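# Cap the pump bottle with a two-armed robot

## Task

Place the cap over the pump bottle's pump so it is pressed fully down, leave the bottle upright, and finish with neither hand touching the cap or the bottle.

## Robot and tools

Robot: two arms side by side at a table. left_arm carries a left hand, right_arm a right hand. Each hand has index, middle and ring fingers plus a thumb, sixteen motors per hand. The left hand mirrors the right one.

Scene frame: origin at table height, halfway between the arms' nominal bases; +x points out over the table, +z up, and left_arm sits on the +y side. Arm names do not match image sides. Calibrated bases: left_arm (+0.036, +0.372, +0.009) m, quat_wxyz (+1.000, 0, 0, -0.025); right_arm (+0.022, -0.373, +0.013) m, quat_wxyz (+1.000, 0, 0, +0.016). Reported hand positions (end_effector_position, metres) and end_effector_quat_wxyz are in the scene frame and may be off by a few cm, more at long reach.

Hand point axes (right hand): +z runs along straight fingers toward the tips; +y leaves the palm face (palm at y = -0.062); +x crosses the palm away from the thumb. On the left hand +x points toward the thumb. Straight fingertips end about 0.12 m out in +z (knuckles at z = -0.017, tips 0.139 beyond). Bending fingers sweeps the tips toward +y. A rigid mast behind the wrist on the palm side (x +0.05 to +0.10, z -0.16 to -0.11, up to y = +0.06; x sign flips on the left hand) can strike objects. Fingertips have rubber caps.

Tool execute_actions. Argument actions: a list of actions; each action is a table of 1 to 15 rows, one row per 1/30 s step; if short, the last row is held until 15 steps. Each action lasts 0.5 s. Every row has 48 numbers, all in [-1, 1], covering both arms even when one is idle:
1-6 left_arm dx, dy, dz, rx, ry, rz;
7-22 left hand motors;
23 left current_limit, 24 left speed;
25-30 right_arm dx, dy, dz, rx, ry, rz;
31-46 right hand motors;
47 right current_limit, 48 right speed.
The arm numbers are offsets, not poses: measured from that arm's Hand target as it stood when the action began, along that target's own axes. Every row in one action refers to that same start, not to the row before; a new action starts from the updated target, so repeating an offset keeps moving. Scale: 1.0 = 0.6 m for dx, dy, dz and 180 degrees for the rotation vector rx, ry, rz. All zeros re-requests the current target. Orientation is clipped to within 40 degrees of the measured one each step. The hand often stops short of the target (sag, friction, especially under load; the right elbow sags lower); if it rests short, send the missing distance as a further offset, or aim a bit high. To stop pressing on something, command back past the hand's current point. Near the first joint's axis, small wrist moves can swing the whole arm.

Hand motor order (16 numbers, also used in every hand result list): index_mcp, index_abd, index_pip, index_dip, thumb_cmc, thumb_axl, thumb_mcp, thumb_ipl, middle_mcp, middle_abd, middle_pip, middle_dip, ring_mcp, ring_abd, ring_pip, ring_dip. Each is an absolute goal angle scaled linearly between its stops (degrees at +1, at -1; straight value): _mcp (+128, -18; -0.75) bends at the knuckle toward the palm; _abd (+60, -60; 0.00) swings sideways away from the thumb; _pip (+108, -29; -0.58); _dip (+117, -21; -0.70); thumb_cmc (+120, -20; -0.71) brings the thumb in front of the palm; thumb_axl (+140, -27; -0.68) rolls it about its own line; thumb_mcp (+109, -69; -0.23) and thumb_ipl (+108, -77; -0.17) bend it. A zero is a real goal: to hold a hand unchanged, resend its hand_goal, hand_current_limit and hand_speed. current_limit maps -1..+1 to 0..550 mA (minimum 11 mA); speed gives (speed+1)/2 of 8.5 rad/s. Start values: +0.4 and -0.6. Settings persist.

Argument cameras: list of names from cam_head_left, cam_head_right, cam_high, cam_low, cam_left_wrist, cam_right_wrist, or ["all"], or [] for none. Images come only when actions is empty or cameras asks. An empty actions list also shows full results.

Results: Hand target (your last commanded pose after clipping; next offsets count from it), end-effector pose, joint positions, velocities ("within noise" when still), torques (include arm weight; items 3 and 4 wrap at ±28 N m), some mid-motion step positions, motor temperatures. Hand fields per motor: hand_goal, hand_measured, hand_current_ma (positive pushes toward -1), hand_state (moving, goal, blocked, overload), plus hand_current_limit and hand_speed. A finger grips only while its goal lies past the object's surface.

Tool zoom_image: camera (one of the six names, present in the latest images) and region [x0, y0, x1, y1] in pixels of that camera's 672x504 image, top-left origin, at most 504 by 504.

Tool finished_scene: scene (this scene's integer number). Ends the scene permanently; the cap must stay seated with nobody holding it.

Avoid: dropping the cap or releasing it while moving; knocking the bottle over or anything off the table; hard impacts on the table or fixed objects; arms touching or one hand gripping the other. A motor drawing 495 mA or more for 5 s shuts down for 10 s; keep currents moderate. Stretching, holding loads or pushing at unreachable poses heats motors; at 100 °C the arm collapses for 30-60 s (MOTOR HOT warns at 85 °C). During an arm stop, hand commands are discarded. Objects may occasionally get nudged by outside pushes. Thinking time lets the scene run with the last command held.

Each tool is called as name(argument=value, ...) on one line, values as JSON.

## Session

execute_actions(actions=[])

Scene clock: 0.00 s.
left_arm: end_effector_position=(+0.2937, +0.0965, +0.3494) hand_goal=(-0.754, +0.000, -0.576, -0.696, -0.714, -0.678, -0.226, -0.168, -0.754, +0.000, -0.576, -0.696, -0.754, +0.000, -0.576, -0.696) hand_measured=(-0.754, +0.000, -0.576, -0.696, -0.714, -0.678, -0.226, -0.168, -0.754, +0.000, -0.576, -0.696, -0.754, +0.000, -0.576, -0.696) hand_current_ma=(+0, +0, +0, +0, +0, +0, +0, +0, +0, +0, +0, +0, +0, +0, +0, +0) hand_state=(goal, goal, goal, goal, goal, goal, goal, goal, goal, goal, goal, goal, goal, goal, goal, goal) hand_current_limit=0.40 hand_speed=-0.60 end_effector_quat_wxyz=(+0.091, +0.627, +0.685, -0.360) | right_arm: end_effector_position=(+0.3444, -0.2058, +0.3784) hand_goal=(-0.754, +0.000, -0.576, -0.696, -0.714, -0.678, -0.226, -0.168, -0.754, +0.000, -0.576, -0.696, -0.754, +0.000, -0.576, -0.696) hand_measured=(-0.754, +0.000, -0.576, -0.696, -0.714, -0.678, -0.226, -0.168, -0.754, +0.000, -0.576, -0.696, -0.754, +0.000, -0.576, -0.696) hand_current_ma=(+0, +0, +0, +0, +0, +0, +0, +0, +0, +0, +0, +0, +0, +0, +0, +0) hand_state=(goal, goal, goal, goal, goal, goal, goal, goal, goal, goal, goal, goal, goal, goal, goal, goal) hand_current_limit=0.40 hand_speed=-0.60 end_effector_quat_wxyz=(+0.023, +0.188, +0.730, +0.656)
Joint positions: left_arm=[-0.602 1.123 1.343 -1.642 0.749 -0.8] | right_arm=[-0.014 0.768 0.504 -0.171 -1.239 -0.197]
Joint velocities: within noise
Joint torques (N m): no reading
Motor temperatures (°C): left_arm=[29 37 34 29 27 26] | right_arm=[31 33 31 30 28 28]
Heat: left arm: hottest shoulder 37 °C; right arm: hottest shoulder 33 °C.
Hand target: left_arm +0.2969, +0.0941, +0.3593; +0.101, +0.629, +0.682, -0.359 | right_arm +0.3461, -0.2057, +0.3977; +0.037, +0.174, +0.730, +0.660

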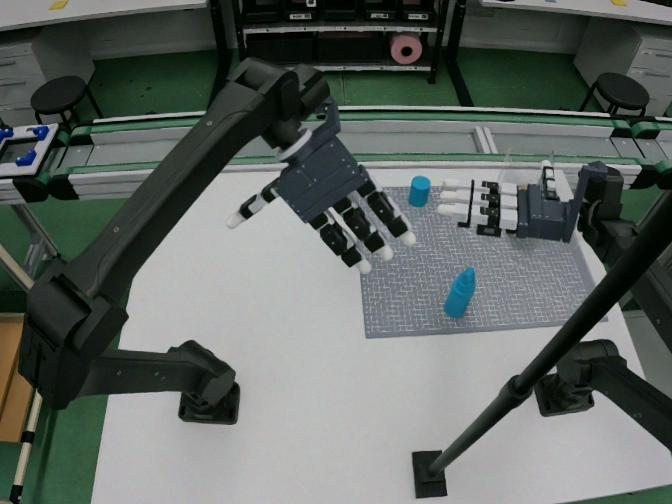

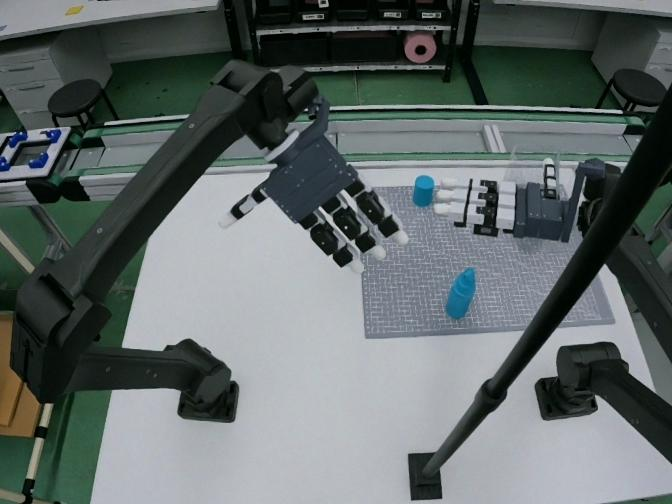

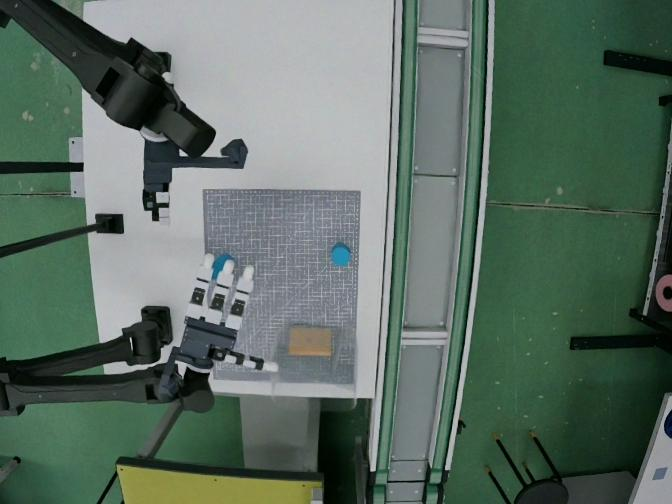

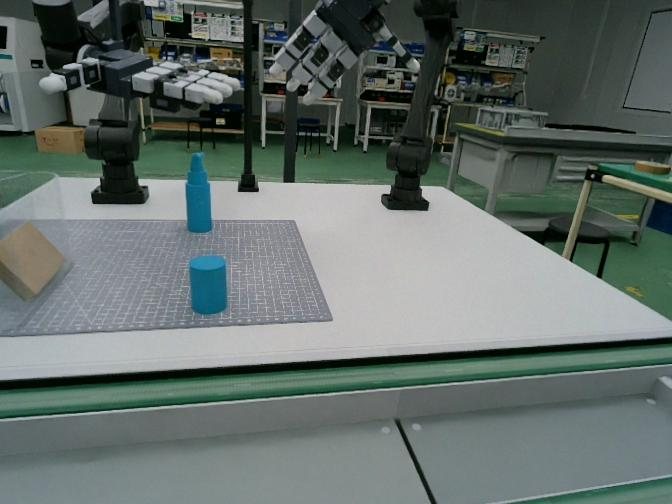

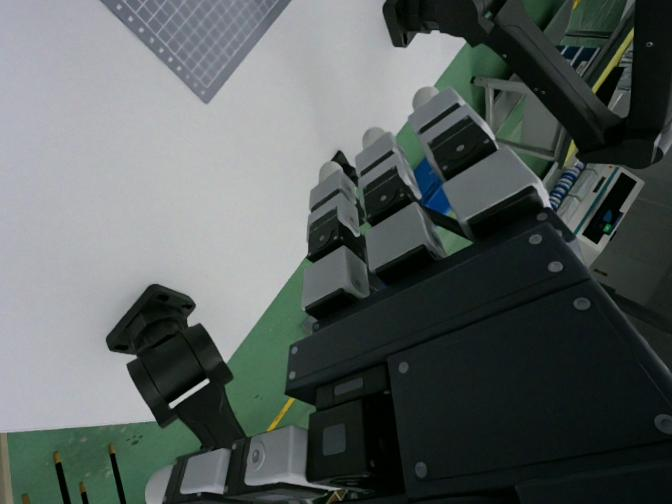

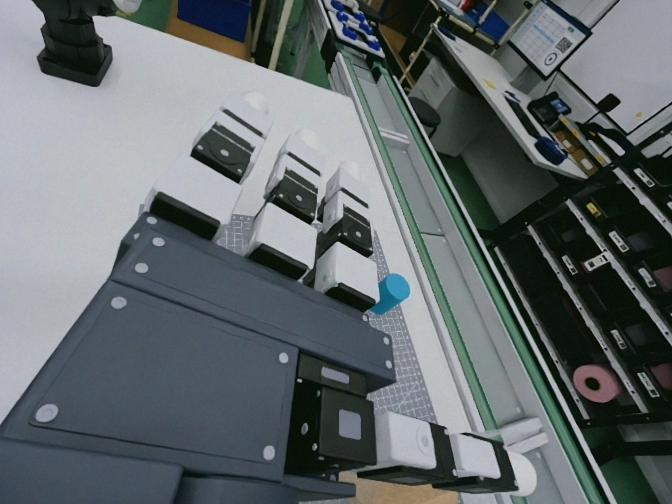

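zoom_image(camera="cam_low", region=[160, 240, 260, 330])

zoom_image(camera="cam_low", region=[160, 140, 240, 240])

zoom_image(camera="cam_head_left", region=[390, 160, 500, 340])

zoom_image(camera="cam_high", region=[190, 220, 370, 400])

Scaled by 5.040 from the camera's 672x504 image, which has a finer 960x720 frame.

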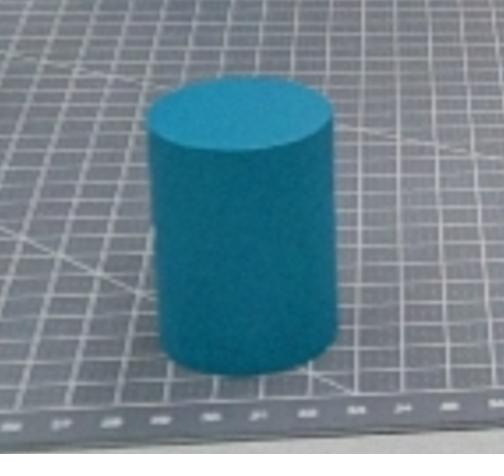

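Scaled by 5.040 from the camera's 672x504 image, which has a finer 960x720 frame.

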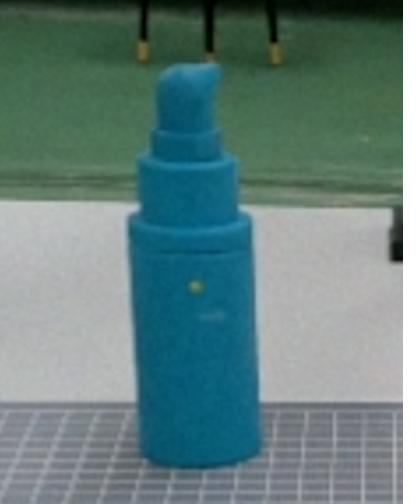

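Scaled by 2.800 from the camera's 672x504 image, which has a finer 960x720 frame.

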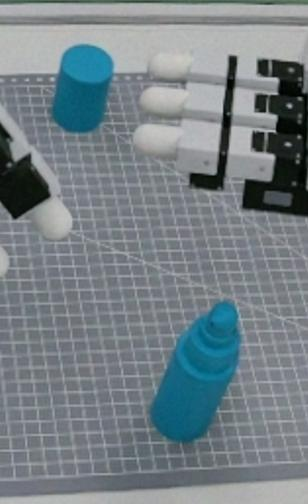

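Scaled by 2.800 from the camera's 672x504 image, which has a finer 960x720 frame.

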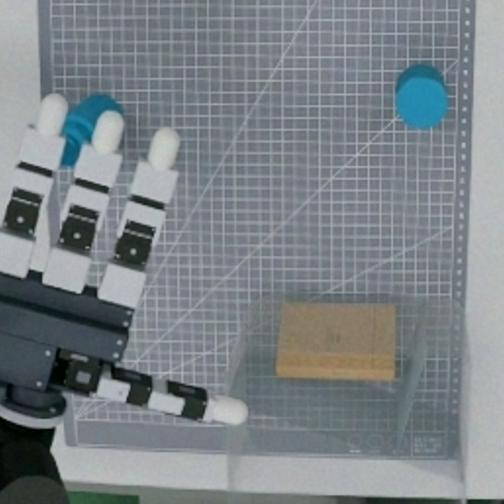

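execute_actions(actions=[[[0.111,-0.02,-0.127,0,0,0,-0.754,0,-0.576,-0.696,-0.714,-0.678,-0.226,-0.168,-0.754,0,-0.576,-0.696,-0.754,0,-0.576,-0.696,0.4,-0.6,-0.089,0.063,0.0063,0.053,-0.1159,-0.0595,0.05,0.03,-0.65,-0.696,0.571,-0.557,-0.112,-0.276,0.05,-0.13,-0.65,-0.696,0.342,0,0.81,-0.26,0.2,-0.6]],[[0,0,0,0,0,0,-0.754,0,-0.576,-0.696,-0.714,-0.678,-0.226,-0.168,-0.754,0,-0.576,-0.696,-0.754,0,-0.576,-0.696,0.4,-0.6,-0.109,0.0317,0.0475,0.0863,-0.0969,-0.0773,0.05,0.03,-0.65,-0.696,0.571,-0.557,-0.112,-0.276,0.05,-0.13,-0.65,-0.696,0.342,0,0.81,-0.26,0.2,-0.6]]])

Scene clock: 38.50 s.
left_arm: end_effector_position=(+0.2957, +0.1898, +0.3807) hand_goal=(-0.754, +0.000, -0.576, -0.696, -0.714, -0.678, -0.226, -0.168, -0.754, +0.000, -0.576, -0.696, -0.754, +0.000, -0.576, -0.696) hand_measured=(-0.750, +0.000, -0.576, -0.696, -0.712, -0.678, -0.224, -0.168, -0.750, +0.000, -0.576, -0.696, -0.750, +0.000, -0.576, -0.696) hand_current_ma=(+7, +0, -1, +0, +4, +1, +4, +0, +7, +0, -1, +0, +6, +0, -1, +0) hand_state=(goal, goal, goal, goal, goal, goal, goal, goal, goal, goal, goal, goal, goal, goal, goal, goal) hand_current_limit=0.40 hand_speed=-0.60 end_effector_quat_wxyz=(+0.191, +0.597, +0.714, -0.311) | right_arm: end_effector_position=(+0.4663, -0.2339, +0.3983) hand_goal=(+0.050, +0.030, -0.650, -0.696, +0.570, -0.558, -0.112, -0.276, +0.050, -0.130, -0.650, -0.696, +0.342, +0.000, +0.810, -0.260) hand_measured=(+0.032, +0.030, -0.650, -0.696, +0.572, -0.560, -0.112, -0.274, +0.032, -0.128, -0.650, -0.696, +0.332, +0.000, +0.808, -0.262) hand_current_ma=(-6, +0, +0, +0, +0, +0, +0, +0, -6, +0, +0, +0, -1, +0, +0, +0) hand_state=(goal, goal, goal, goal, goal, goal, goal, goal, goal, goal, goal, goal, goal, goal, goal, goal) hand_current_limit=0.20 hand_speed=-0.60 end_effector_quat_wxyz=(+0.340, +0.254, +0.830, +0.362)
Joint positions: left_arm=[-0.371 0.908 1.263 -1.68 0.714 -0.691] | right_arm=[0.069 0.913 0.827 -0.486 -0.358 -0.678]
Joint torques (N m): left_arm=[-0.73 -2.02 8.98 0.49 0.63 0.24] | right_arm=[-0.85 -5.83 14.64 1.33 -0.23 0.01]
Motor temperatures (°C): left_arm=[29 37 39 29 28 26] | right_arm=[31 33 35 30 28 28]
Heat: left arm: hottest elbow 39 °C; right arm: hottest elbow 35 °C.
Hand target: left_arm +0.2972, +0.1940, +0.3794; +0.101, +0.629, +0.682, -0.359 | right_arm +0.4763, -0.2268, +0.4399; +0.362, +0.236, +0.822, +0.370
Off the commanded pose: left_arm 0.005 m, 13 deg | right_arm 0.043 m, 3 deg.
joint sent to its limit (left arm) — joint 4 (wrist pitch), lower limit. The joint targets are off in orientation, not in position.
Step readings (end_effector_position of left_arm | right_arm):
0: (+0.2937, +0.0965, +0.3494) | (+0.3444, -0.2058, +0.3784)
1: (+0.2938, +0.0966, +0.3496) | (+0.3454, -0.2062, +0.3780)
2: (+0.2953, +0.0998, +0.3504) | (+0.3523, -0.2089, +0.3746)
4: (+0.2975, +0.1150, +0.3511) | (+0.3710, -0.2189, +0.3668)
8: (+0.2990, +0.1671, +0.3643) | (+0.3907, -0.2300, +0.3688)
15: (+0.2917, +0.1903, +0.3893) | (+0.3955, -0.2251, +0.3906)
16: (+0.2918, +0.1906, +0.3894) | (+0.3968, -0.2255, +0.3911)
17: (+0.2929, +0.1905, +0.3878) | (+0.4028, -0.2281, +0.3894)
19: (+0.2942, +0.1905, +0.3843) | (+0.4220, -0.2375, +0.3867)
23: (+0.2954, +0.1901, +0.3806) | (+0.4568, -0.2486, +0.3899)
30: (+0.2957, +0.1899, +0.3807) | (+0.4659, -0.2379, +0.4001)

execute_actions(actions=[[[0,0,0,-0.066,-0.025,-0.003,-0.754,0,-0.576,-0.696,-0.714,-0.678,-0.226,-0.168,-0.754,0,-0.576,-0.696,-0.754,0,-0.576,-0.696,0.4,-0.6,-0.0647,-0.0442,0.092,0.1194,-0.0494,-0.0939,0.05,0.03,-0.65,-0.696,0.571,-0.557,-0.112,-0.276,0.05,-0.13,-0.65,-0.696,0.342,0,0.81,-0.26,0.2,-0.6]],[[0,0,0,0,0,0,-0.754,0,-0.576,-0.696,-0.714,-0.678,-0.226,-0.168,-0.754,0,-0.576,-0.696,-0.754,0,-0.576,-0.696,0.4,-0.6,0.021,-0.0103,0.1208,0.1122,-0.0006,-0.1317,0.05,0.03,-0.65,-0.696,0.571,-0.557,-0.112,-0.276,0.05,-0.13,-0.65,-0.696,0.342,0,0.81,-0.26,0.2,-0.6]]])

Scene clock: 46.33 s.
left_arm: end_effector_position=(+0.2974, +0.1909, +0.3813) hand_goal=(-0.754, +0.000, -0.576, -0.696, -0.714, -0.678, -0.226, -0.168, -0.754, +0.000, -0.576, -0.696, -0.754, +0.000, -0.576, -0.696) hand_measured=(-0.750, +0.000, -0.576, -0.696, -0.712, -0.678, -0.224, -0.168, -0.750, +0.000, -0.576, -0.696, -0.750, +0.000, -0.576, -0.696) hand_current_ma=(+7, +0, -1, +0, +4, +1, +4, +0, +7, +0, -1, +0, +6, +0, -1, +0) hand_state=(goal, goal, goal, goal, goal, goal, goal, goal, goal, goal, goal, goal, goal, goal, goal, goal) hand_current_limit=0.40 hand_speed=-0.60 end_effector_quat_wxyz=(+0.194, +0.599, +0.713, -0.310) | right_arm: end_effector_position=(+0.5742, -0.2482, +0.3158) hand_goal=(+0.050, +0.030, -0.650, -0.696, +0.570, -0.558, -0.112, -0.276, +0.050, -0.130, -0.650, -0.696, +0.342, +0.000, +0.810, -0.260) hand_measured=(+0.040, +0.032, -0.650, -0.696, +0.576, -0.560, -0.110, -0.274, +0.040, -0.128, -0.650, -0.696, +0.336, +0.000, +0.808, -0.262) hand_current_ma=(-2, +0, +0, +0, +0, +0, +0, +0, -1, +0, +0, +0, -1, +0, +0, +0) hand_state=(goal, goal, goal, goal, goal, goal, goal, goal, goal, goal, goal, goal, goal, goal, goal, goal) hand_current_limit=0.20 hand_speed=-0.60 end_effector_quat_wxyz=(+0.376, +0.095, +0.914, -0.117)
Joint positions: left_arm=[-0.364 0.908 1.263 -1.68 0.714 -0.679] | right_arm=[0.204 1.291 1.19 -0.77 0.447 -1.294]
Joint torques (N m): left_arm=[-0.62 -2.37 8.64 0.58 0.87 0.22] | right_arm=[-1.03 -11.58 13.87 1.06 0.24 0.13]
Heat: left arm: hottest elbow 39 °C; right arm: hottest elbow 38 °C.
Hand target: left_arm +0.2971, +0.1940, +0.3794; +0.191, +0.598, +0.714, -0.311 | right_arm +0.5890, -0.2395, +0.3550; +0.401, +0.093, +0.905, -0.109
Off the commanded pose: left_arm 0.004 m, 0 deg | right_arm 0.043 m, 3 deg.
joint sent to its limit (left arm) — joint 4 (wrist pitch), lower limit. The joint targets still meet the commanded pose.
Step readings (end_effector_position of left_arm | right_arm):
0: (+0.2957, +0.1898, +0.3807) | (+0.4663, -0.2338, +0.3983)
1: (+0.2957, +0.1898, +0.3807) | (+0.4672, -0.2350, +0.3977)
2: (+0.2958, +0.1899, +0.3808) | (+0.4712, -0.2388, +0.3951)
4: (+0.2963, +0.1902, +0.3809) | (+0.4879, -0.2515, +0.3889)
8: (+0.2972, +0.1911, +0.3811) | (+0.5215, -0.2650, +0.3754)
15: (+0.2974, +0.1910, +0.3813) | (+0.5280, -0.2561, +0.3606)
16: (+0.2974, +0.1909, +0.3813) | (+0.5280, -0.2555, +0.3614)
17: (+0.2974, +0.1909, +0.3813) | (+0.5302, -0.2578, +0.3604)
19: (+0.2974, +0.1909, +0.3813) | (+0.5423, -0.2640, +0.3572)
23: (+0.2974, +0.1909, +0.3813) | (+0.5708, -0.2630, +0.3404)
30: (+0.2974, +0.1909, +0.3813) | (+0.5730, -0.2503, +0.3047)

execute_actions(actions=[[[0,0,0,0,0,0,-0.754,0,-0.576,-0.696,-0.714,-0.678,-0.226,-0.168,-0.754,0,-0.576,-0.696,-0.754,0,-0.576,-0.696,0.4,-0.6,0.0665,0.0892,0.0728,0.0935,0.0192,-0.1748,0.05,0.03,-0.65,-0.696,0.571,-0.557,-0.112,-0.276,0.05,-0.13,-0.65,-0.696,0.342,0,0.81,-0.26,0.2,-0.6]],[[0,0,0,0,0,0,-0.754,0,-0.576,-0.696,-0.714,-0.678,-0.226,-0.168,-0.754,0,-0.576,-0.696,-0.754,0,-0.576,-0.696,0.4,-0.6,0.0212,0.088,0.0115,0.0453,0.0008,-0.091,0.05,0.03,-0.65,-0.696,0.571,-0.557,-0.112,-0.276,0.05,-0.13,-0.65,-0.696,0.342,0,0.81,-0.26,0.2,-0.6]],[[0,0,0,0,0,0,-0.754,0,-0.576,-0.696,-0.714,-0.678,-0.226,-0.168,-0.754,0,-0.576,-0.696,-0.754,0,-0.576,-0.696,0.4,-0.6,-0.0049,0.0911,-0.0012,0.0453,0.0008,-0.091,0.05,0.03,-0.65,-0.696,0.571,-0.557,-0.112,-0.276,0.05,-0.13,-0.65,-0.696,0.342,0,0.81,-0.26,0.2,-0.6]]], cameras=["cam_low","cam_high","cam_left_wrist","cam_head_left"])

zoom_image(camera="cam_low", region=[130, 160, 290, 320])

Scene clock: 52.87 s.
left_arm: end_effector_position=(+0.2974, +0.1909, +0.3813) hand_goal=(-0.754, +0.000, -0.576, -0.696, -0.714, -0.678, -0.226, -0.168, -0.754, +0.000, -0.576, -0.696, -0.754, +0.000, -0.576, -0.696) hand_measured=(-0.750, +0.000, -0.576, -0.696, -0.712, -0.678, -0.224, -0.168, -0.750, +0.000, -0.576, -0.696, -0.750, +0.000, -0.576, -0.696) hand_current_ma=(+7, +0, -1, +0, +4, +1, +4, +0, +7, +0, -1, +0, +6, +0, -1, +0) hand_state=(goal, goal, goal, goal, goal, goal, goal, goal, goal, goal, goal, goal, goal, goal, goal, goal) hand_current_limit=0.40 hand_speed=-0.60 end_effector_quat_wxyz=(+0.194, +0.599, +0.713, -0.310) | right_arm: end_effector_position=(+0.5814, -0.1436, +0.1697) hand_goal=(+0.050, +0.030, -0.650, -0.696, +0.570, -0.558, -0.112, -0.276, +0.050, -0.130, -0.650, -0.696, +0.342, +0.000, +0.810, -0.260) hand_measured=(+0.052, +0.032, -0.650, -0.696, +0.572, -0.560, -0.110, -0.274, +0.052, -0.128, -0.650, -0.696, +0.336, +0.000, +0.808, -0.262) hand_current_ma=(+0, +0, +0, +0, +0, +0, +0, +0, +0, +0, +0, +0, -1, +0, +0, +0) hand_state=(goal, goal, goal, goal, goal, goal, goal, goal, goal, goal, goal, goal, goal, goal, goal, goal) hand_current_limit=0.20 hand_speed=-0.60 end_effector_quat_wxyz=(+0.187, -0.311, +0.761, -0.538)
Joint positions: left_arm=[-0.364 0.908 1.263 -1.68 0.714 -0.679] | right_arm=[0.574 1.793 1.483 -0.957 1.194 -1.95]
Joint torques (N m): left_arm=[-0.21 -2.43 8.59 0.59 0.9 0.23] | right_arm=[-2.37 -18.14 12.23 0.5 0.91 -0.14]
Heat: left arm: hottest elbow 39 °C; right arm: hottest elbow 39 °C.
Hand target: left_arm +0.2971, +0.1940, +0.3794; +0.191, +0.598, +0.714, -0.311 | right_arm +0.6005, -0.1346, +0.2001; +0.212, -0.293, +0.764, -0.534
Off the commanded pose: left_arm 0.004 m, 0 deg | right_arm 0.037 m, 4 deg.
joint sent to its limit (left arm) — joint 4 (wrist pitch), lower limit. The joint targets still meet the commanded pose.
Step readings (end_effector_position of left_arm | right_arm):
0: (+0.2974, +0.1909, +0.3813) | (+0.5742, -0.2482, +0.3158)
1: (+0.2974, +0.1909, +0.3813) | (+0.5743, -0.2491, +0.3156)
2: (+0.2974, +0.1909, +0.3813) | (+0.5747, -0.2524, +0.3137)
4: (+0.2974, +0.1909, +0.3813) | (+0.5796, -0.2561, +0.3091)
8: (+0.2974, +0.1909, +0.3813) | (+0.5927, -0.2280, +0.2883)
15: (+0.2974, +0.1909, +0.3813) | (+0.5870, -0.2001, +0.2442)
16: (+0.2974, +0.1909, +0.3813) | (+0.5866, -0.2017, +0.2433)
17: (+0.2974, +0.1909, +0.3813) | (+0.5872, -0.2059, +0.2441)
19: (+0.2974, +0.1909, +0.3813) | (+0.5909, -0.2106, +0.2474)
23: (+0.2974, +0.1909, +0.3813) | (+0.5953, -0.1930, +0.2407)
30: (+0.2974, +0.1909, +0.3813) | (+0.5858, -0.1713, +0.2128)
31: (+0.2974, +0.1909, +0.3813) | (+0.5856, -0.1724, +0.2123)
32: (+0.2974, +0.1909, +0.3813) | (+0.5861, -0.1759, +0.2132)
34: (+0.2974, +0.1909, +0.3813) | (+0.5899, -0.1794, +0.2156)
38: (+0.2974, +0.1909, +0.3813) | (+0.5931, -0.1630, +0.2005)
45: (+0.2974, +0.1909, +0.3813) | (+0.5821, -0.1417, +0.1685)
Images, in order (width x height): cam_head_left 672x504, cam_high 672x504, cam_low 672x504, cam_left_wrist 672x504.

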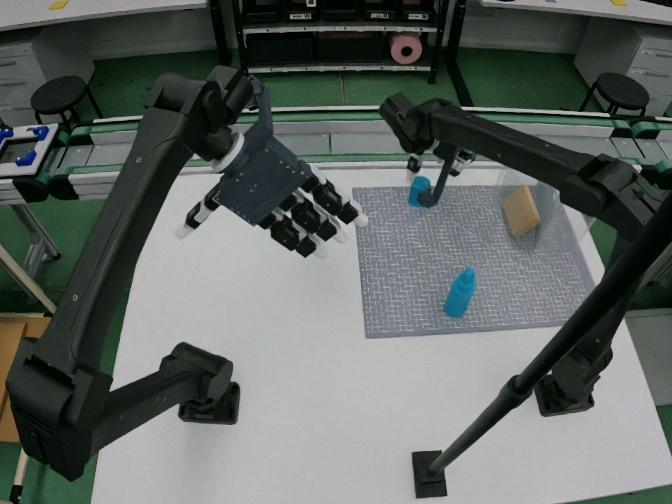

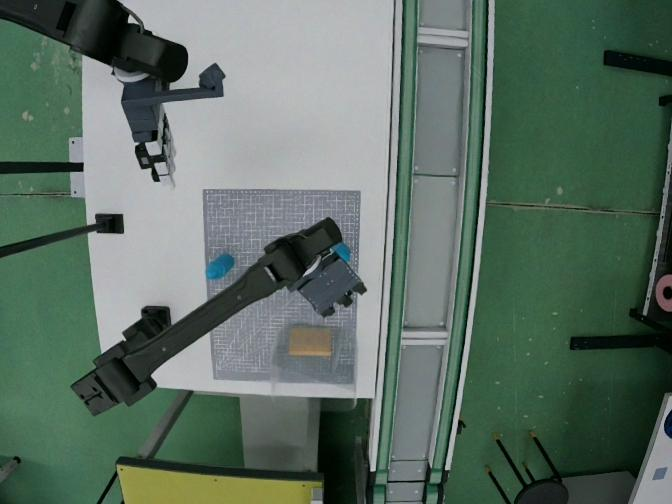

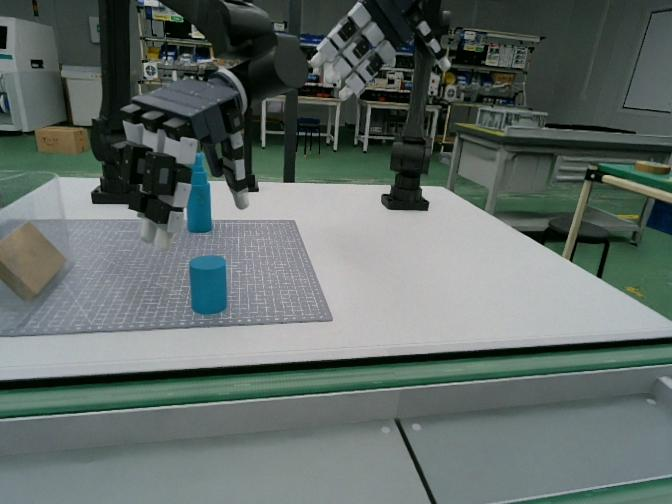

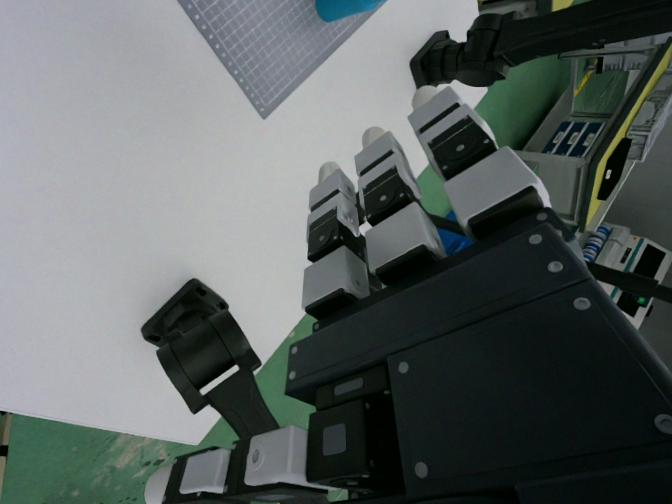

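Scaled by 3.150 from the camera's 672x504 image, which has a finer 960x720 frame.

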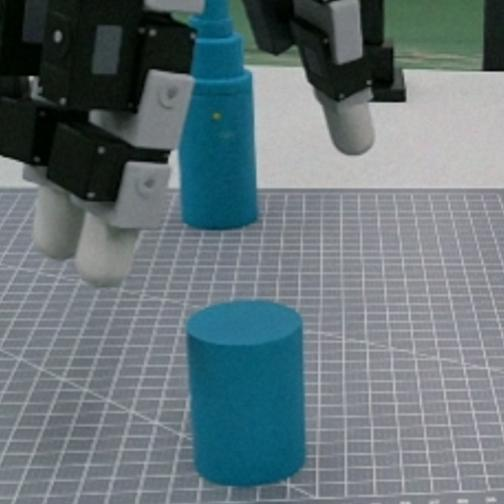

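execute_actions(actions=[[[0,0,0,0,0,0,-0.754,0,-0.576,-0.696,-0.714,-0.678,-0.226,-0.168,-0.754,0,-0.576,-0.696,-0.754,0,-0.576,-0.696,0.4,-0.6,-0.0021,0.0858,0.032,0,0,0,0.137,0.03,-0.65,-0.696,0.571,-0.557,-0.112,-0.276,0.137,-0.13,-0.65,-0.696,0.342,0,0.81,-0.26,0.2,-0.8]]], cameras=["cam_low","cam_high"])

zoom_image(camera="cam_low", region=[130, 180, 270, 320])

Scene clock: 55.47 s.
left_arm: end_effector_position=(+0.2974, +0.1909, +0.3813) hand_goal=(-0.754, +0.000, -0.576, -0.696, -0.714, -0.678, -0.226, -0.168, -0.754, +0.000, -0.576, -0.696, -0.754, +0.000, -0.576, -0.696) hand_measured=(-0.750, +0.000, -0.576, -0.696, -0.712, -0.678, -0.224, -0.168, -0.750, +0.000, -0.576, -0.696, -0.750, +0.000, -0.576, -0.696) hand_current_ma=(+7, +0, -1, +0, +4, +1, +4, +0, +7, +0, -1, +0, +6, +0, -1, +0) hand_state=(goal, goal, goal, goal, goal, goal, goal, goal, goal, goal, goal, goal, goal, goal, goal, goal) hand_current_limit=0.40 hand_speed=-0.60 end_effector_quat_wxyz=(+0.194, +0.599, +0.713, -0.310) | right_arm: end_effector_position=(+0.6000, -0.1309, +0.1529) hand_goal=(+0.136, +0.030, -0.650, -0.696, +0.570, -0.558, -0.112, -0.276, +0.136, -0.130, -0.650, -0.696, +0.342, +0.000, +0.810, -0.260) hand_measured=(+0.136, +0.032, -0.650, -0.696, +0.572, -0.560, -0.110, -0.274, +0.136, -0.128, -0.650, -0.696, +0.336, +0.000, +0.808, -0.262) hand_current_ma=(+0, +0, +0, +0, +0, +0, +0, +0, +0, +0, +0, +0, -1, +0, +0, +0) hand_state=(goal, goal, goal, goal, goal, goal, goal, goal, goal, goal, goal, goal, goal, goal, goal, goal) hand_current_limit=0.20 hand_speed=-0.80 end_effector_quat_wxyz=(+0.216, -0.292, +0.765, -0.532)
Joint positions: left_arm=[-0.364 0.908 1.263 -1.68 0.714 -0.679] | right_arm=[0.574 1.829 1.476 -0.839 1.195 -1.954]
Joint torques (N m): left_arm=[-0.62 -2.2 8.7 0.65 0.88 0.23] | right_arm=[-2.2 -17.49 7.31 1.07 0.81 -0.05]
Heat: left arm: hottest elbow 39 °C; right arm: hottest elbow 39 °C.
Hand target: left_arm +0.2971, +0.1940, +0.3794; +0.191, +0.598, +0.714, -0.311 | right_arm +0.6022, -0.1338, +0.1451; +0.212, -0.294, +0.764, -0.534
Off the commanded pose: left_arm 0.004 m, 0 deg | right_arm 0.009 m, 1 deg.
joint sent to its limit (left arm) — joint 4 (wrist pitch), lower limit. The joint targets still meet the commanded pose.
Step readings (end_effector_position of left_arm | right_arm):
0: (+0.2974, +0.1909, +0.3813) | (+0.5814, -0.1436, +0.1697)
1: (+0.2974, +0.1909, +0.3813) | (+0.5814, -0.1436, +0.1697)
2: (+0.2974, +0.1909, +0.3813) | (+0.5823, -0.1430, +0.1700)
4: (+0.2974, +0.1909, +0.3813) | (+0.5876, -0.1395, +0.1705)
8: (+0.2974, +0.1909, +0.3813) | (+0.5966, -0.1332, +0.1657)
15: (+0.2974, +0.1909, +0.3813) | (+0.5995, -0.1312, +0.1532)
Images, in order (width x height): cam_high 672x504, cam_low 672x504.

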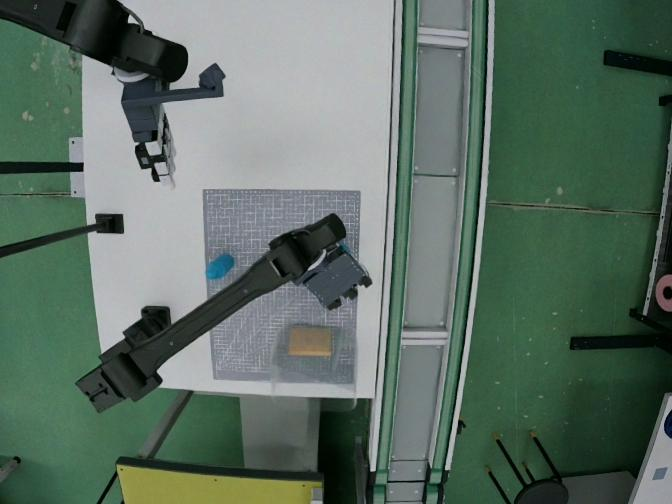

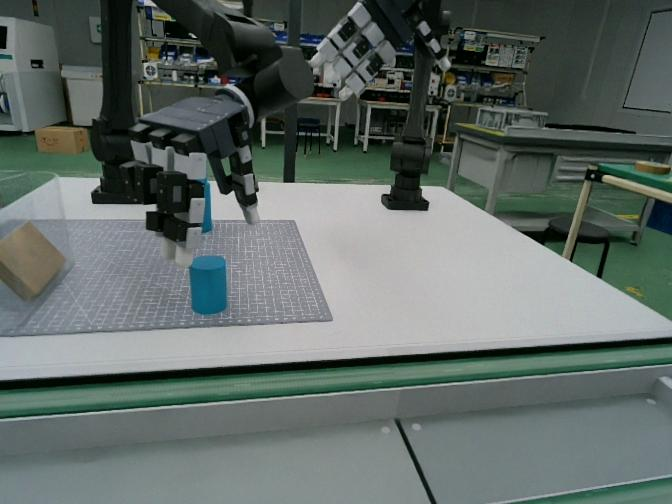

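Scaled by 3.600 from the camera's 672x504 image, which has a finer 960x720 frame.

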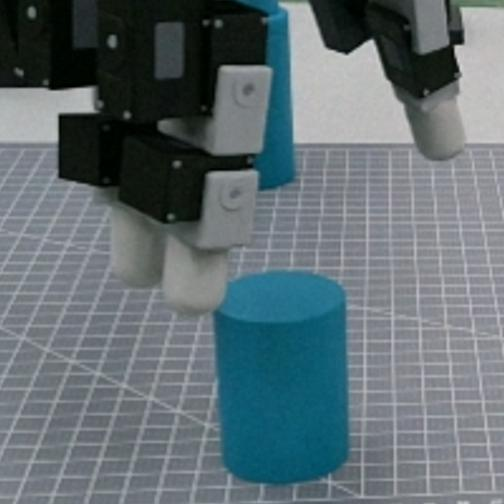

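execute_actions(actions=[[[0,0,0,0,0,0,-0.754,0,-0.576,-0.696,-0.714,-0.678,-0.226,-0.168,-0.754,0,-0.576,-0.696,-0.754,0,-0.576,-0.696,0.4,-0.6,-0.001,0.096,0.0385,0,0,0,0.137,0.03,-0.65,-0.696,0.571,-0.557,-0.02,-0.3,0.137,-0.13,-0.65,-0.696,0.342,0,0.81,-0.26,0.2,-0.8]]], cameras=["cam_low"])

zoom_image(camera="cam_low", region=[130, 200, 270, 340])

Scene clock: 59.67 s.
left_arm: end_effector_position=(+0.2974, +0.1909, +0.3813) hand_goal=(-0.754, +0.000, -0.576, -0.696, -0.714, -0.678, -0.226, -0.168, -0.754, +0.000, -0.576, -0.696, -0.754, +0.000, -0.576, -0.696) hand_measured=(-0.750, +0.000, -0.576, -0.696, -0.712, -0.678, -0.224, -0.168, -0.750, +0.000, -0.576, -0.696, -0.750, +0.000, -0.576, -0.696) hand_current_ma=(+7, +0, -1, +0, +4, +1, +4, +0, +7, +0, -1, +0, +6, +0, -1, +0) hand_state=(goal, goal, goal, goal, goal, goal, goal, goal, goal, goal, goal, goal, goal, goal, goal, goal) hand_current_limit=0.40 hand_speed=-0.60 end_effector_quat_wxyz=(+0.194, +0.599, +0.713, -0.310) | right_arm: end_effector_position=(+0.5993, -0.1311, +0.0795) hand_goal=(+0.136, +0.030, -0.650, -0.696, +0.570, -0.558, -0.020, -0.300, +0.136, -0.130, -0.650, -0.696, +0.342, +0.000, +0.810, -0.260) hand_measured=(+0.136, +0.032, -0.650, -0.696, +0.572, -0.560, -0.022, -0.298, +0.136, -0.128, -0.650, -0.696, +0.336, +0.000, +0.808, -0.262) hand_current_ma=(+0, +0, +0, +0, +0, +0, +0, +0, +0, +0, +0, +0, -1, +0, +0, +0) hand_state=(goal, goal, goal, goal, goal, goal, goal, goal, goal, goal, goal, goal, goal, goal, goal, goal) hand_current_limit=0.20 hand_speed=-0.80 end_effector_quat_wxyz=(+0.209, -0.299, +0.763, -0.533)
Joint positions: left_arm=[-0.364 0.908 1.263 -1.68 0.714 -0.679] | right_arm=[0.574 1.915 1.397 -0.688 1.193 -1.962]
Joint torques (N m): left_arm=[-0.26 -2.49 8.72 0.57 0.87 0.24] | right_arm=[-2.49 -19.25 7.12 1.03 0.85 -0.03]
Heat: left arm: hottest elbow 39 °C; right arm: hottest elbow 39 °C.
Hand target: left_arm +0.2971, +0.1940, +0.3794; +0.191, +0.598, +0.714, -0.311 | right_arm +0.6045, -0.1346, +0.0832; +0.212, -0.293, +0.764, -0.534
Off the commanded pose: left_arm 0.004 m, 0 deg | right_arm 0.007 m, 1 deg.
joint sent to its limit (left arm) — joint 4 (wrist pitch), lower limit. The joint targets still meet the commanded pose.
Step readings (end_effector_position of left_arm | right_arm):
0: (+0.2974, +0.1909, +0.3813) | (+0.5999, -0.1309, +0.1529)
1: (+0.2974, +0.1909, +0.3813) | (+0.6000, -0.1309, +0.1528)
2: (+0.2974, +0.1909, +0.3813) | (+0.6006, -0.1306, +0.1515)
4: (+0.2974, +0.1909, +0.3813) | (+0.6020, -0.1296, +0.1450)
8: (+0.2974, +0.1909, +0.3813) | (+0.5999, -0.1311, +0.1148)
15: (+0.2974, +0.1909, +0.3813) | (+0.5977, -0.1321, +0.0789)
Images, in order (width x height): cam_low 672x504.

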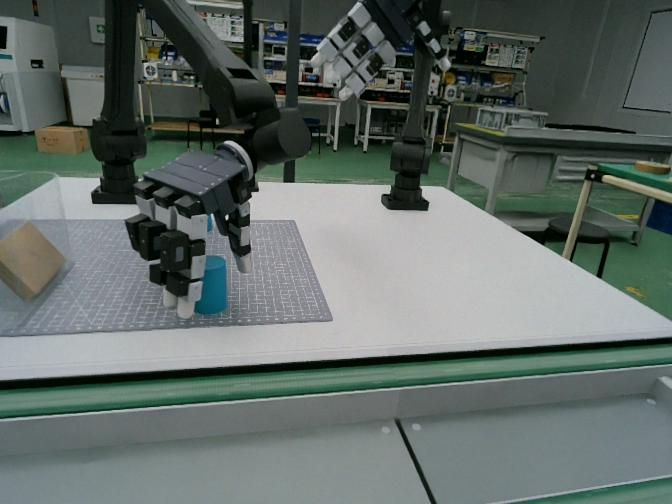

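Scaled by 3.600 from the camera's 672x504 image, which has a finer 960x720 frame.

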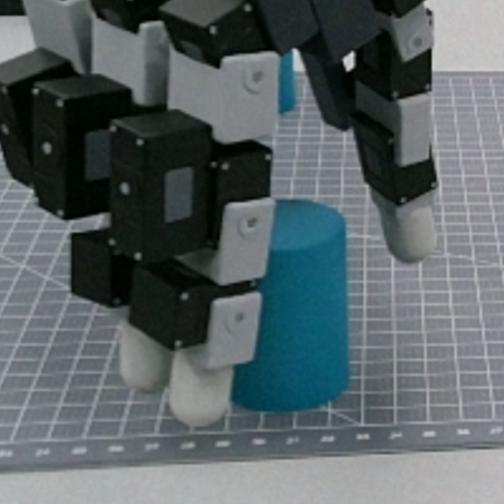

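execute_actions(actions=[[[0,0,0,0,0,0,-0.754,0,-0.576,-0.696,-0.714,-0.678,-0.226,-0.168,-0.754,0,-0.576,-0.696,-0.754,0,-0.576,-0.696,0.4,-0.6,-0.0119,-0.0022,0.0013,0,0,0,0.19,0.03,-0.65,-0.696,0.571,-0.557,0.05,-0.384,0.19,-0.13,-0.65,-0.696,0.342,0,0.81,-0.26,0.2,-0.8]]], cameras=["cam_low"])

zoom_image(camera="cam_low", region=[130, 200, 270, 340])

Scene clock: 62.80 s.
left_arm: end_effector_position=(+0.2974, +0.1909, +0.3813) hand_goal=(-0.754, +0.000, -0.576, -0.696, -0.714, -0.678, -0.226, -0.168, -0.754, +0.000, -0.576, -0.696, -0.754, +0.000, -0.576, -0.696) hand_measured=(-0.750, +0.000, -0.576, -0.696, -0.712, -0.678, -0.224, -0.168, -0.750, +0.000, -0.576, -0.696, -0.750, +0.000, -0.576, -0.696) hand_current_ma=(+7, +0, -1, +0, +4, +1, +4, +0, +7, +0, -1, +0, +6, +0, -1, +0) hand_state=(goal, goal, goal, goal, goal, goal, goal, goal, goal, goal, goal, goal, goal, goal, goal, goal) hand_current_limit=0.40 hand_speed=-0.60 end_effector_quat_wxyz=(+0.194, +0.599, +0.713, -0.310) | right_arm: end_effector_position=(+0.5991, -0.1312, +0.0795) hand_goal=(+0.190, +0.030, -0.650, -0.696, +0.570, -0.558, +0.050, -0.384, +0.190, -0.130, -0.650, -0.696, +0.342, +0.000, +0.810, -0.260) hand_measured=(+0.190, +0.032, -0.650, -0.696, +0.572, -0.560, +0.048, -0.382, +0.190, -0.128, -0.650, -0.696, +0.336, +0.000, +0.808, -0.262) hand_current_ma=(+0, +0, +0, +0, +0, +0, +0, +0, +0, +0, +0, +0, -1, +0, +0, +0) hand_state=(goal, goal, goal, goal, goal, goal, goal, goal, goal, goal, goal, goal, goal, goal, goal, goal) hand_current_limit=0.20 hand_speed=-0.80 end_effector_quat_wxyz=(+0.208, -0.300, +0.763, -0.534)
Joint positions: left_arm=[-0.364 0.908 1.263 -1.68 0.714 -0.679] | right_arm=[0.574 1.915 1.397 -0.688 1.193 -1.965]
Joint torques (N m): left_arm=[-0.44 -2.32 8.7 0.58 0.88 0.24] | right_arm=[-2.78 -17.73 9.03 0.7 0.83 -0.08]
Heat: left arm: hottest elbow 39 °C; right arm: hottest elbow 38 °C.
Hand target: left_arm +0.2971, +0.1940, +0.3794; +0.191, +0.598, +0.714, -0.311 | right_arm +0.6106, -0.1306, +0.0843; +0.212, -0.293, +0.764, -0.534
Off the commanded pose: left_arm 0.004 m, 0 deg | right_arm 0.012 m, 1 deg.
joint sent to its limit (left arm) — joint 4 (wrist pitch), lower limit. The joint targets still meet the commanded pose.
Step readings (end_effector_position of left_arm | right_arm):
0: (+0.2974, +0.1909, +0.3813) | (+0.5992, -0.1311, +0.0795)
1: (+0.2974, +0.1909, +0.3813) | (+0.5992, -0.1311, +0.0795)
2: (+0.2974, +0.1909, +0.3813) | (+0.5992, -0.1311, +0.0795)
4: (+0.2974, +0.1909, +0.3813) | (+0.5992, -0.1311, +0.0795)
8: (+0.2974, +0.1909, +0.3813) | (+0.5991, -0.1312, +0.0795)
15: (+0.2974, +0.1909, +0.3813) | (+0.5991, -0.1312, +0.0795)
Images, in order (width x height): cam_low 672x504.

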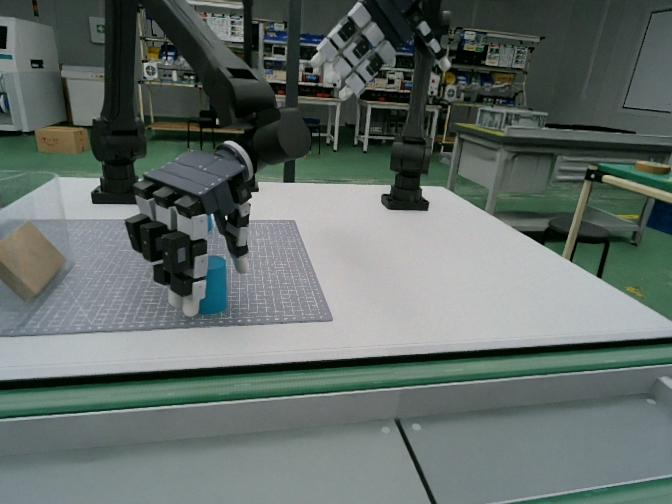

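Scaled by 3.600 from the camera's 672x504 image, which has a finer 960x720 frame.

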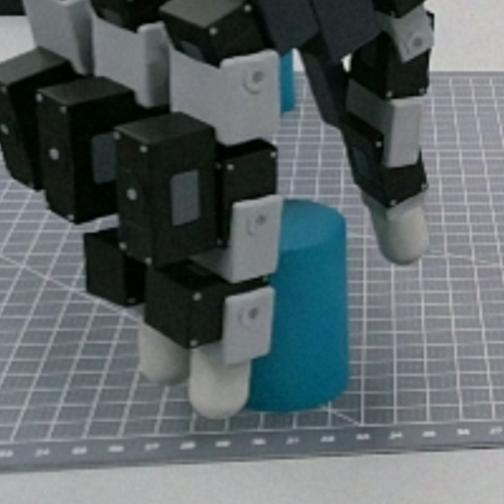

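execute_actions(actions=[[[0,0,0,0,0,0,-0.754,0,-0.576,-0.696,-0.714,-0.678,-0.226,-0.168,-0.754,0,-0.576,-0.696,-0.754,0,-0.576,-0.696,0.4,-0.6,-0.0026,-0.047,-0.017,0,0,0,0.19,0.03,-0.65,-0.696,0.571,-0.557,0.05,-0.384,0.19,-0.13,-0.65,-0.696,0.342,0,0.81,-0.26,0.2,-0.8]],[[0,0,0,0,0,0,-0.754,0,-0.576,-0.696,-0.714,-0.678,-0.226,-0.168,-0.754,0,-0.576,-0.696,-0.754,0,-0.576,-0.696,0.4,-0.6,0.006,0.0536,0.0184,0,0,0,0.19,0.03,-0.65,-0.696,0.571,-0.557,0.05,-0.384,0.19,-0.13,-0.65,-0.696,0.342,0,0.81,-0.26,0.2,-0.8]]], cameras=["cam_low"])

zoom_image(camera="cam_low", region=[130, 200, 270, 340])

Scene clock: 65.97 s.
left_arm: end_effector_position=(+0.2974, +0.1909, +0.3813) hand_goal=(-0.754, +0.000, -0.576, -0.696, -0.714, -0.678, -0.226, -0.168, -0.754, +0.000, -0.576, -0.696, -0.754, +0.000, -0.576, -0.696) hand_measured=(-0.750, +0.000, -0.576, -0.696, -0.712, -0.678, -0.224, -0.168, -0.750, +0.000, -0.576, -0.696, -0.750, +0.000, -0.576, -0.696) hand_current_ma=(+7, +0, -1, +0, +4, +1, +4, +0, +7, +0, -1, +0, +6, +0, -1, +0) hand_state=(goal, goal, goal, goal, goal, goal, goal, goal, goal, goal, goal, goal, goal, goal, goal, goal) hand_current_limit=0.40 hand_speed=-0.60 end_effector_quat_wxyz=(+0.194, +0.599, +0.713, -0.310) | right_arm: end_effector_position=(+0.5990, -0.1313, +0.0795) hand_goal=(+0.190, +0.030, -0.650, -0.696, +0.570, -0.558, +0.050, -0.384, +0.190, -0.130, -0.650, -0.696, +0.342, +0.000, +0.810, -0.260) hand_measured=(+0.190, +0.032, -0.650, -0.696, +0.572, -0.560, +0.048, -0.382, +0.190, -0.128, -0.650, -0.696, +0.336, +0.000, +0.808, -0.262) hand_current_ma=(+0, +0, +0, +0, +0, +0, +0, +0, +0, +0, +0, +0, -1, +0, +0, +0) hand_state=(goal, goal, goal, goal, goal, goal, goal, goal, goal, goal, goal, goal, goal, goal, goal, goal) hand_current_limit=0.20 hand_speed=-0.80 end_effector_quat_wxyz=(+0.207, -0.302, +0.762, -0.534)
Joint positions: left_arm=[-0.364 0.908 1.263 -1.68 0.714 -0.679] | right_arm=[0.574 1.915 1.397 -0.686 1.193 -1.97]
Joint torques (N m): left_arm=[0.09 -1.79 8.72 0.5 0.88 0.22] | right_arm=[-2.55 -17.67 8.25 1.09 0.84 -0.02]
Heat: left arm: hottest elbow 39 °C; right arm: hottest elbow 38 °C.
Hand target: left_arm +0.2971, +0.1940, +0.3794; +0.191, +0.598, +0.714, -0.311 | right_arm +0.6087, -0.1315, +0.0802; +0.212, -0.293, +0.764, -0.534
Off the commanded pose: left_arm 0.004 m, 0 deg | right_arm 0.010 m, 1 deg.
joint sent to its limit (left arm) — joint 4 (wrist pitch), lower limit. The joint targets still meet the commanded pose.
Step readings (end_effector_position of left_arm | right_arm):
0: (+0.2974, +0.1909, +0.3813) | (+0.5991, -0.1312, +0.0795)
1: (+0.2974, +0.1909, +0.3813) | (+0.5991, -0.1312, +0.0795)
2: (+0.2974, +0.1909, +0.3813) | (+0.5988, -0.1314, +0.0794)
4: (+0.2974, +0.1909, +0.3813) | (+0.5968, -0.1328, +0.0786)
8: (+0.2974, +0.1909, +0.3813) | (+0.5926, -0.1357, +0.0771)
15: (+0.2974, +0.1909, +0.3813) | (+0.5902, -0.1374, +0.0763)
16: (+0.2974, +0.1909, +0.3813) | (+0.5902, -0.1374, +0.0763)
17: (+0.2974, +0.1909, +0.3813) | (+0.5902, -0.1374, +0.0763)
19: (+0.2974, +0.1909, +0.3813) | (+0.5922, -0.1360, +0.0770)
23: (+0.2974, +0.1909, +0.3813) | (+0.5966, -0.1330, +0.0786)
30: (+0.2974, +0.1909, +0.3813) | (+0.5988, -0.1315, +0.0794)
Images, in order (width x height): cam_low 672x504.

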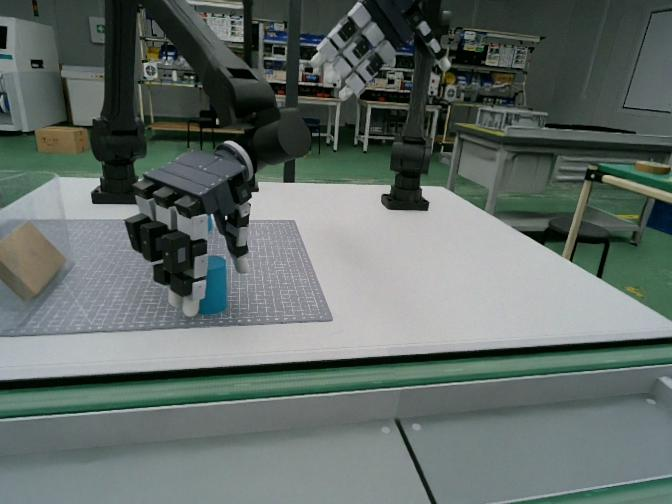

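Scaled by 3.600 from the camera's 672x504 image, which has a finer 960x720 frame.

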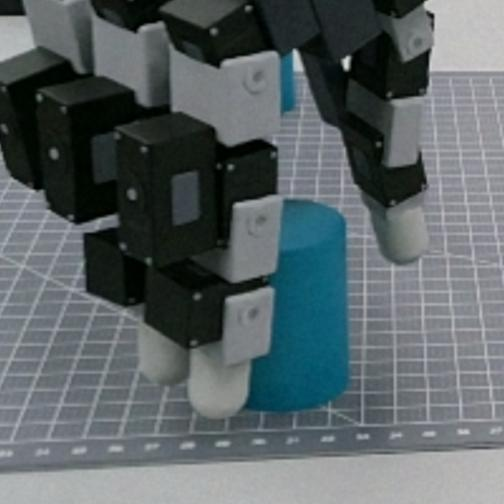

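execute_actions(actions=[[[0,0,0,0,0,0,-0.754,0,-0.576,-0.696,-0.714,-0.678,-0.226,-0.168,-0.754,0,-0.576,-0.696,-0.754,0,-0.576,-0.696,0.4,-0.6,-0.0077,-0.1095,-0.0398,0,0,0,0.16,0.03,-0.65,-0.696,0.571,-0.557,0.03,-0.384,0.16,-0.13,-0.65,-0.696,0.342,0,0.81,-0.26,0.2,-0.8]],[[0,0,0,0,0,0,-0.754,0,-0.576,-0.696,-0.714,-0.678,-0.226,-0.168,-0.754,0,-0.576,-0.696,-0.754,0,-0.576,-0.696,0.4,-0.6,0.0093,0.108,0.039,0,0,0,0.19,0.03,-0.65,-0.696,0.571,-0.557,0.05,-0.384,0.19,-0.13,-0.65,-0.696,0.342,0,0.81,-0.26,0.2,-0.8]]], cameras=["cam_low"])

zoom_image(camera="cam_low", region=[130, 200, 270, 340])

Scene clock: 69.10 s.
left_arm: end_effector_position=(+0.2974, +0.1909, +0.3813) hand_goal=(-0.754, +0.000, -0.576, -0.696, -0.714, -0.678, -0.226, -0.168, -0.754, +0.000, -0.576, -0.696, -0.754, +0.000, -0.576, -0.696) hand_measured=(-0.750, +0.000, -0.576, -0.696, -0.712, -0.678, -0.224, -0.168, -0.750, +0.000, -0.576, -0.696, -0.750, +0.000, -0.576, -0.696) hand_current_ma=(+7, +0, -1, +0, +4, +1, +4, +0, +7, +0, -1, +0, +6, +0, -1, +0) hand_state=(goal, goal, goal, goal, goal, goal, goal, goal, goal, goal, goal, goal, goal, goal, goal, goal) hand_current_limit=0.40 hand_speed=-0.60 end_effector_quat_wxyz=(+0.194, +0.599, +0.713, -0.310) | right_arm: end_effector_position=(+0.6051, -0.1273, +0.0888) hand_goal=(+0.190, +0.030, -0.650, -0.696, +0.570, -0.558, +0.050, -0.384, +0.190, -0.130, -0.650, -0.696, +0.342, +0.000, +0.810, -0.260) hand_measured=(+0.190, +0.032, -0.650, -0.696, +0.572, -0.560, +0.048, -0.382, +0.190, -0.128, -0.650, -0.696, +0.336, +0.000, +0.808, -0.262) hand_current_ma=(+0, +0, +0, +0, +0, +0, +0, +0, +0, +0, +0, +0, -1, +0, +0, +0) hand_state=(goal, goal, goal, goal, goal, goal, goal, goal, goal, goal, goal, goal, goal, goal, goal, goal) hand_current_limit=0.20 hand_speed=-0.80 end_effector_quat_wxyz=(+0.215, -0.296, +0.763, -0.533)
Joint positions: left_arm=[-0.364 0.908 1.263 -1.68 0.714 -0.679] | right_arm=[0.574 1.912 1.416 -0.689 1.195 -1.969]
Joint torques (N m): left_arm=[-0.62 -1.9 8.8 0.58 0.88 0.21] | right_arm=[-2.49 -17.9 6.83 1.07 0.77 0]
Heat: left arm: hottest elbow 39 °C; right arm: hottest elbow 38 °C.
Hand target: left_arm +0.2971, +0.1940, +0.3794; +0.191, +0.598, +0.714, -0.311 | right_arm +0.6079, -0.1321, +0.0812; +0.212, -0.293, +0.764, -0.534
Off the commanded pose: left_arm 0.004 m, 0 deg | right_arm 0.009 m, 0 deg.
joint sent to its limit (left arm) — joint 4 (wrist pitch), lower limit. The joint targets still meet the commanded pose.
Step readings (end_effector_position of left_arm | right_arm):
0: (+0.2974, +0.1909, +0.3813) | (+0.5990, -0.1313, +0.0795)
1: (+0.2974, +0.1909, +0.3813) | (+0.5990, -0.1313, +0.0795)
2: (+0.2974, +0.1909, +0.3813) | (+0.5983, -0.1318, +0.0792)
4: (+0.2974, +0.1909, +0.3813) | (+0.5939, -0.1348, +0.0785)
8: (+0.2974, +0.1909, +0.3813) | (+0.5861, -0.1403, +0.0833)
15: (+0.2974, +0.1909, +0.3813) | (+0.5900, -0.1376, +0.1072)
16: (+0.2974, +0.1909, +0.3813) | (+0.5906, -0.1372, +0.1089)
17: (+0.2974, +0.1909, +0.3813) | (+0.5917, -0.1367, +0.1096)
19: (+0.2974, +0.1909, +0.3813) | (+0.5960, -0.1337, +0.1095)
23: (+0.2974, +0.1909, +0.3813) | (+0.6050, -0.1275, +0.1052)
30: (+0.2974, +0.1909, +0.3813) | (+0.6043, -0.1279, +0.0901)
Images, in order (width x height): cam_low 672x504.

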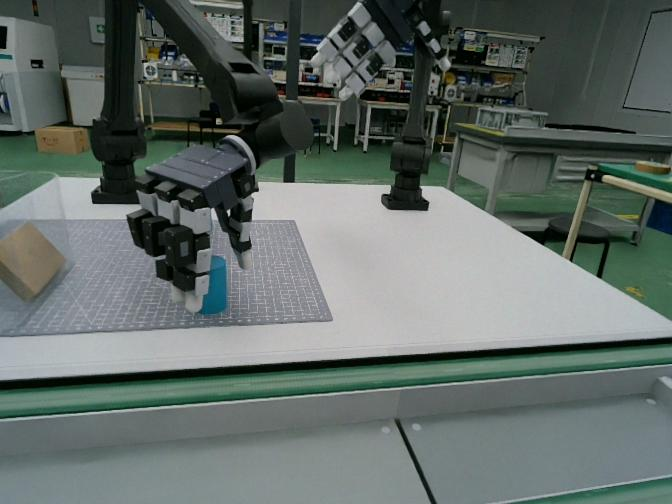

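Scaled by 3.600 from the camera's 672x504 image, which has a finer 960x720 frame.

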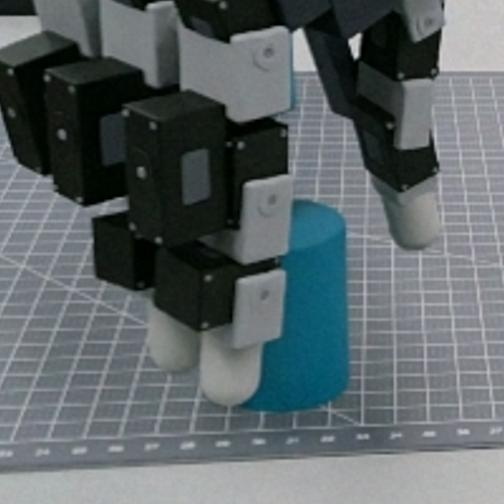

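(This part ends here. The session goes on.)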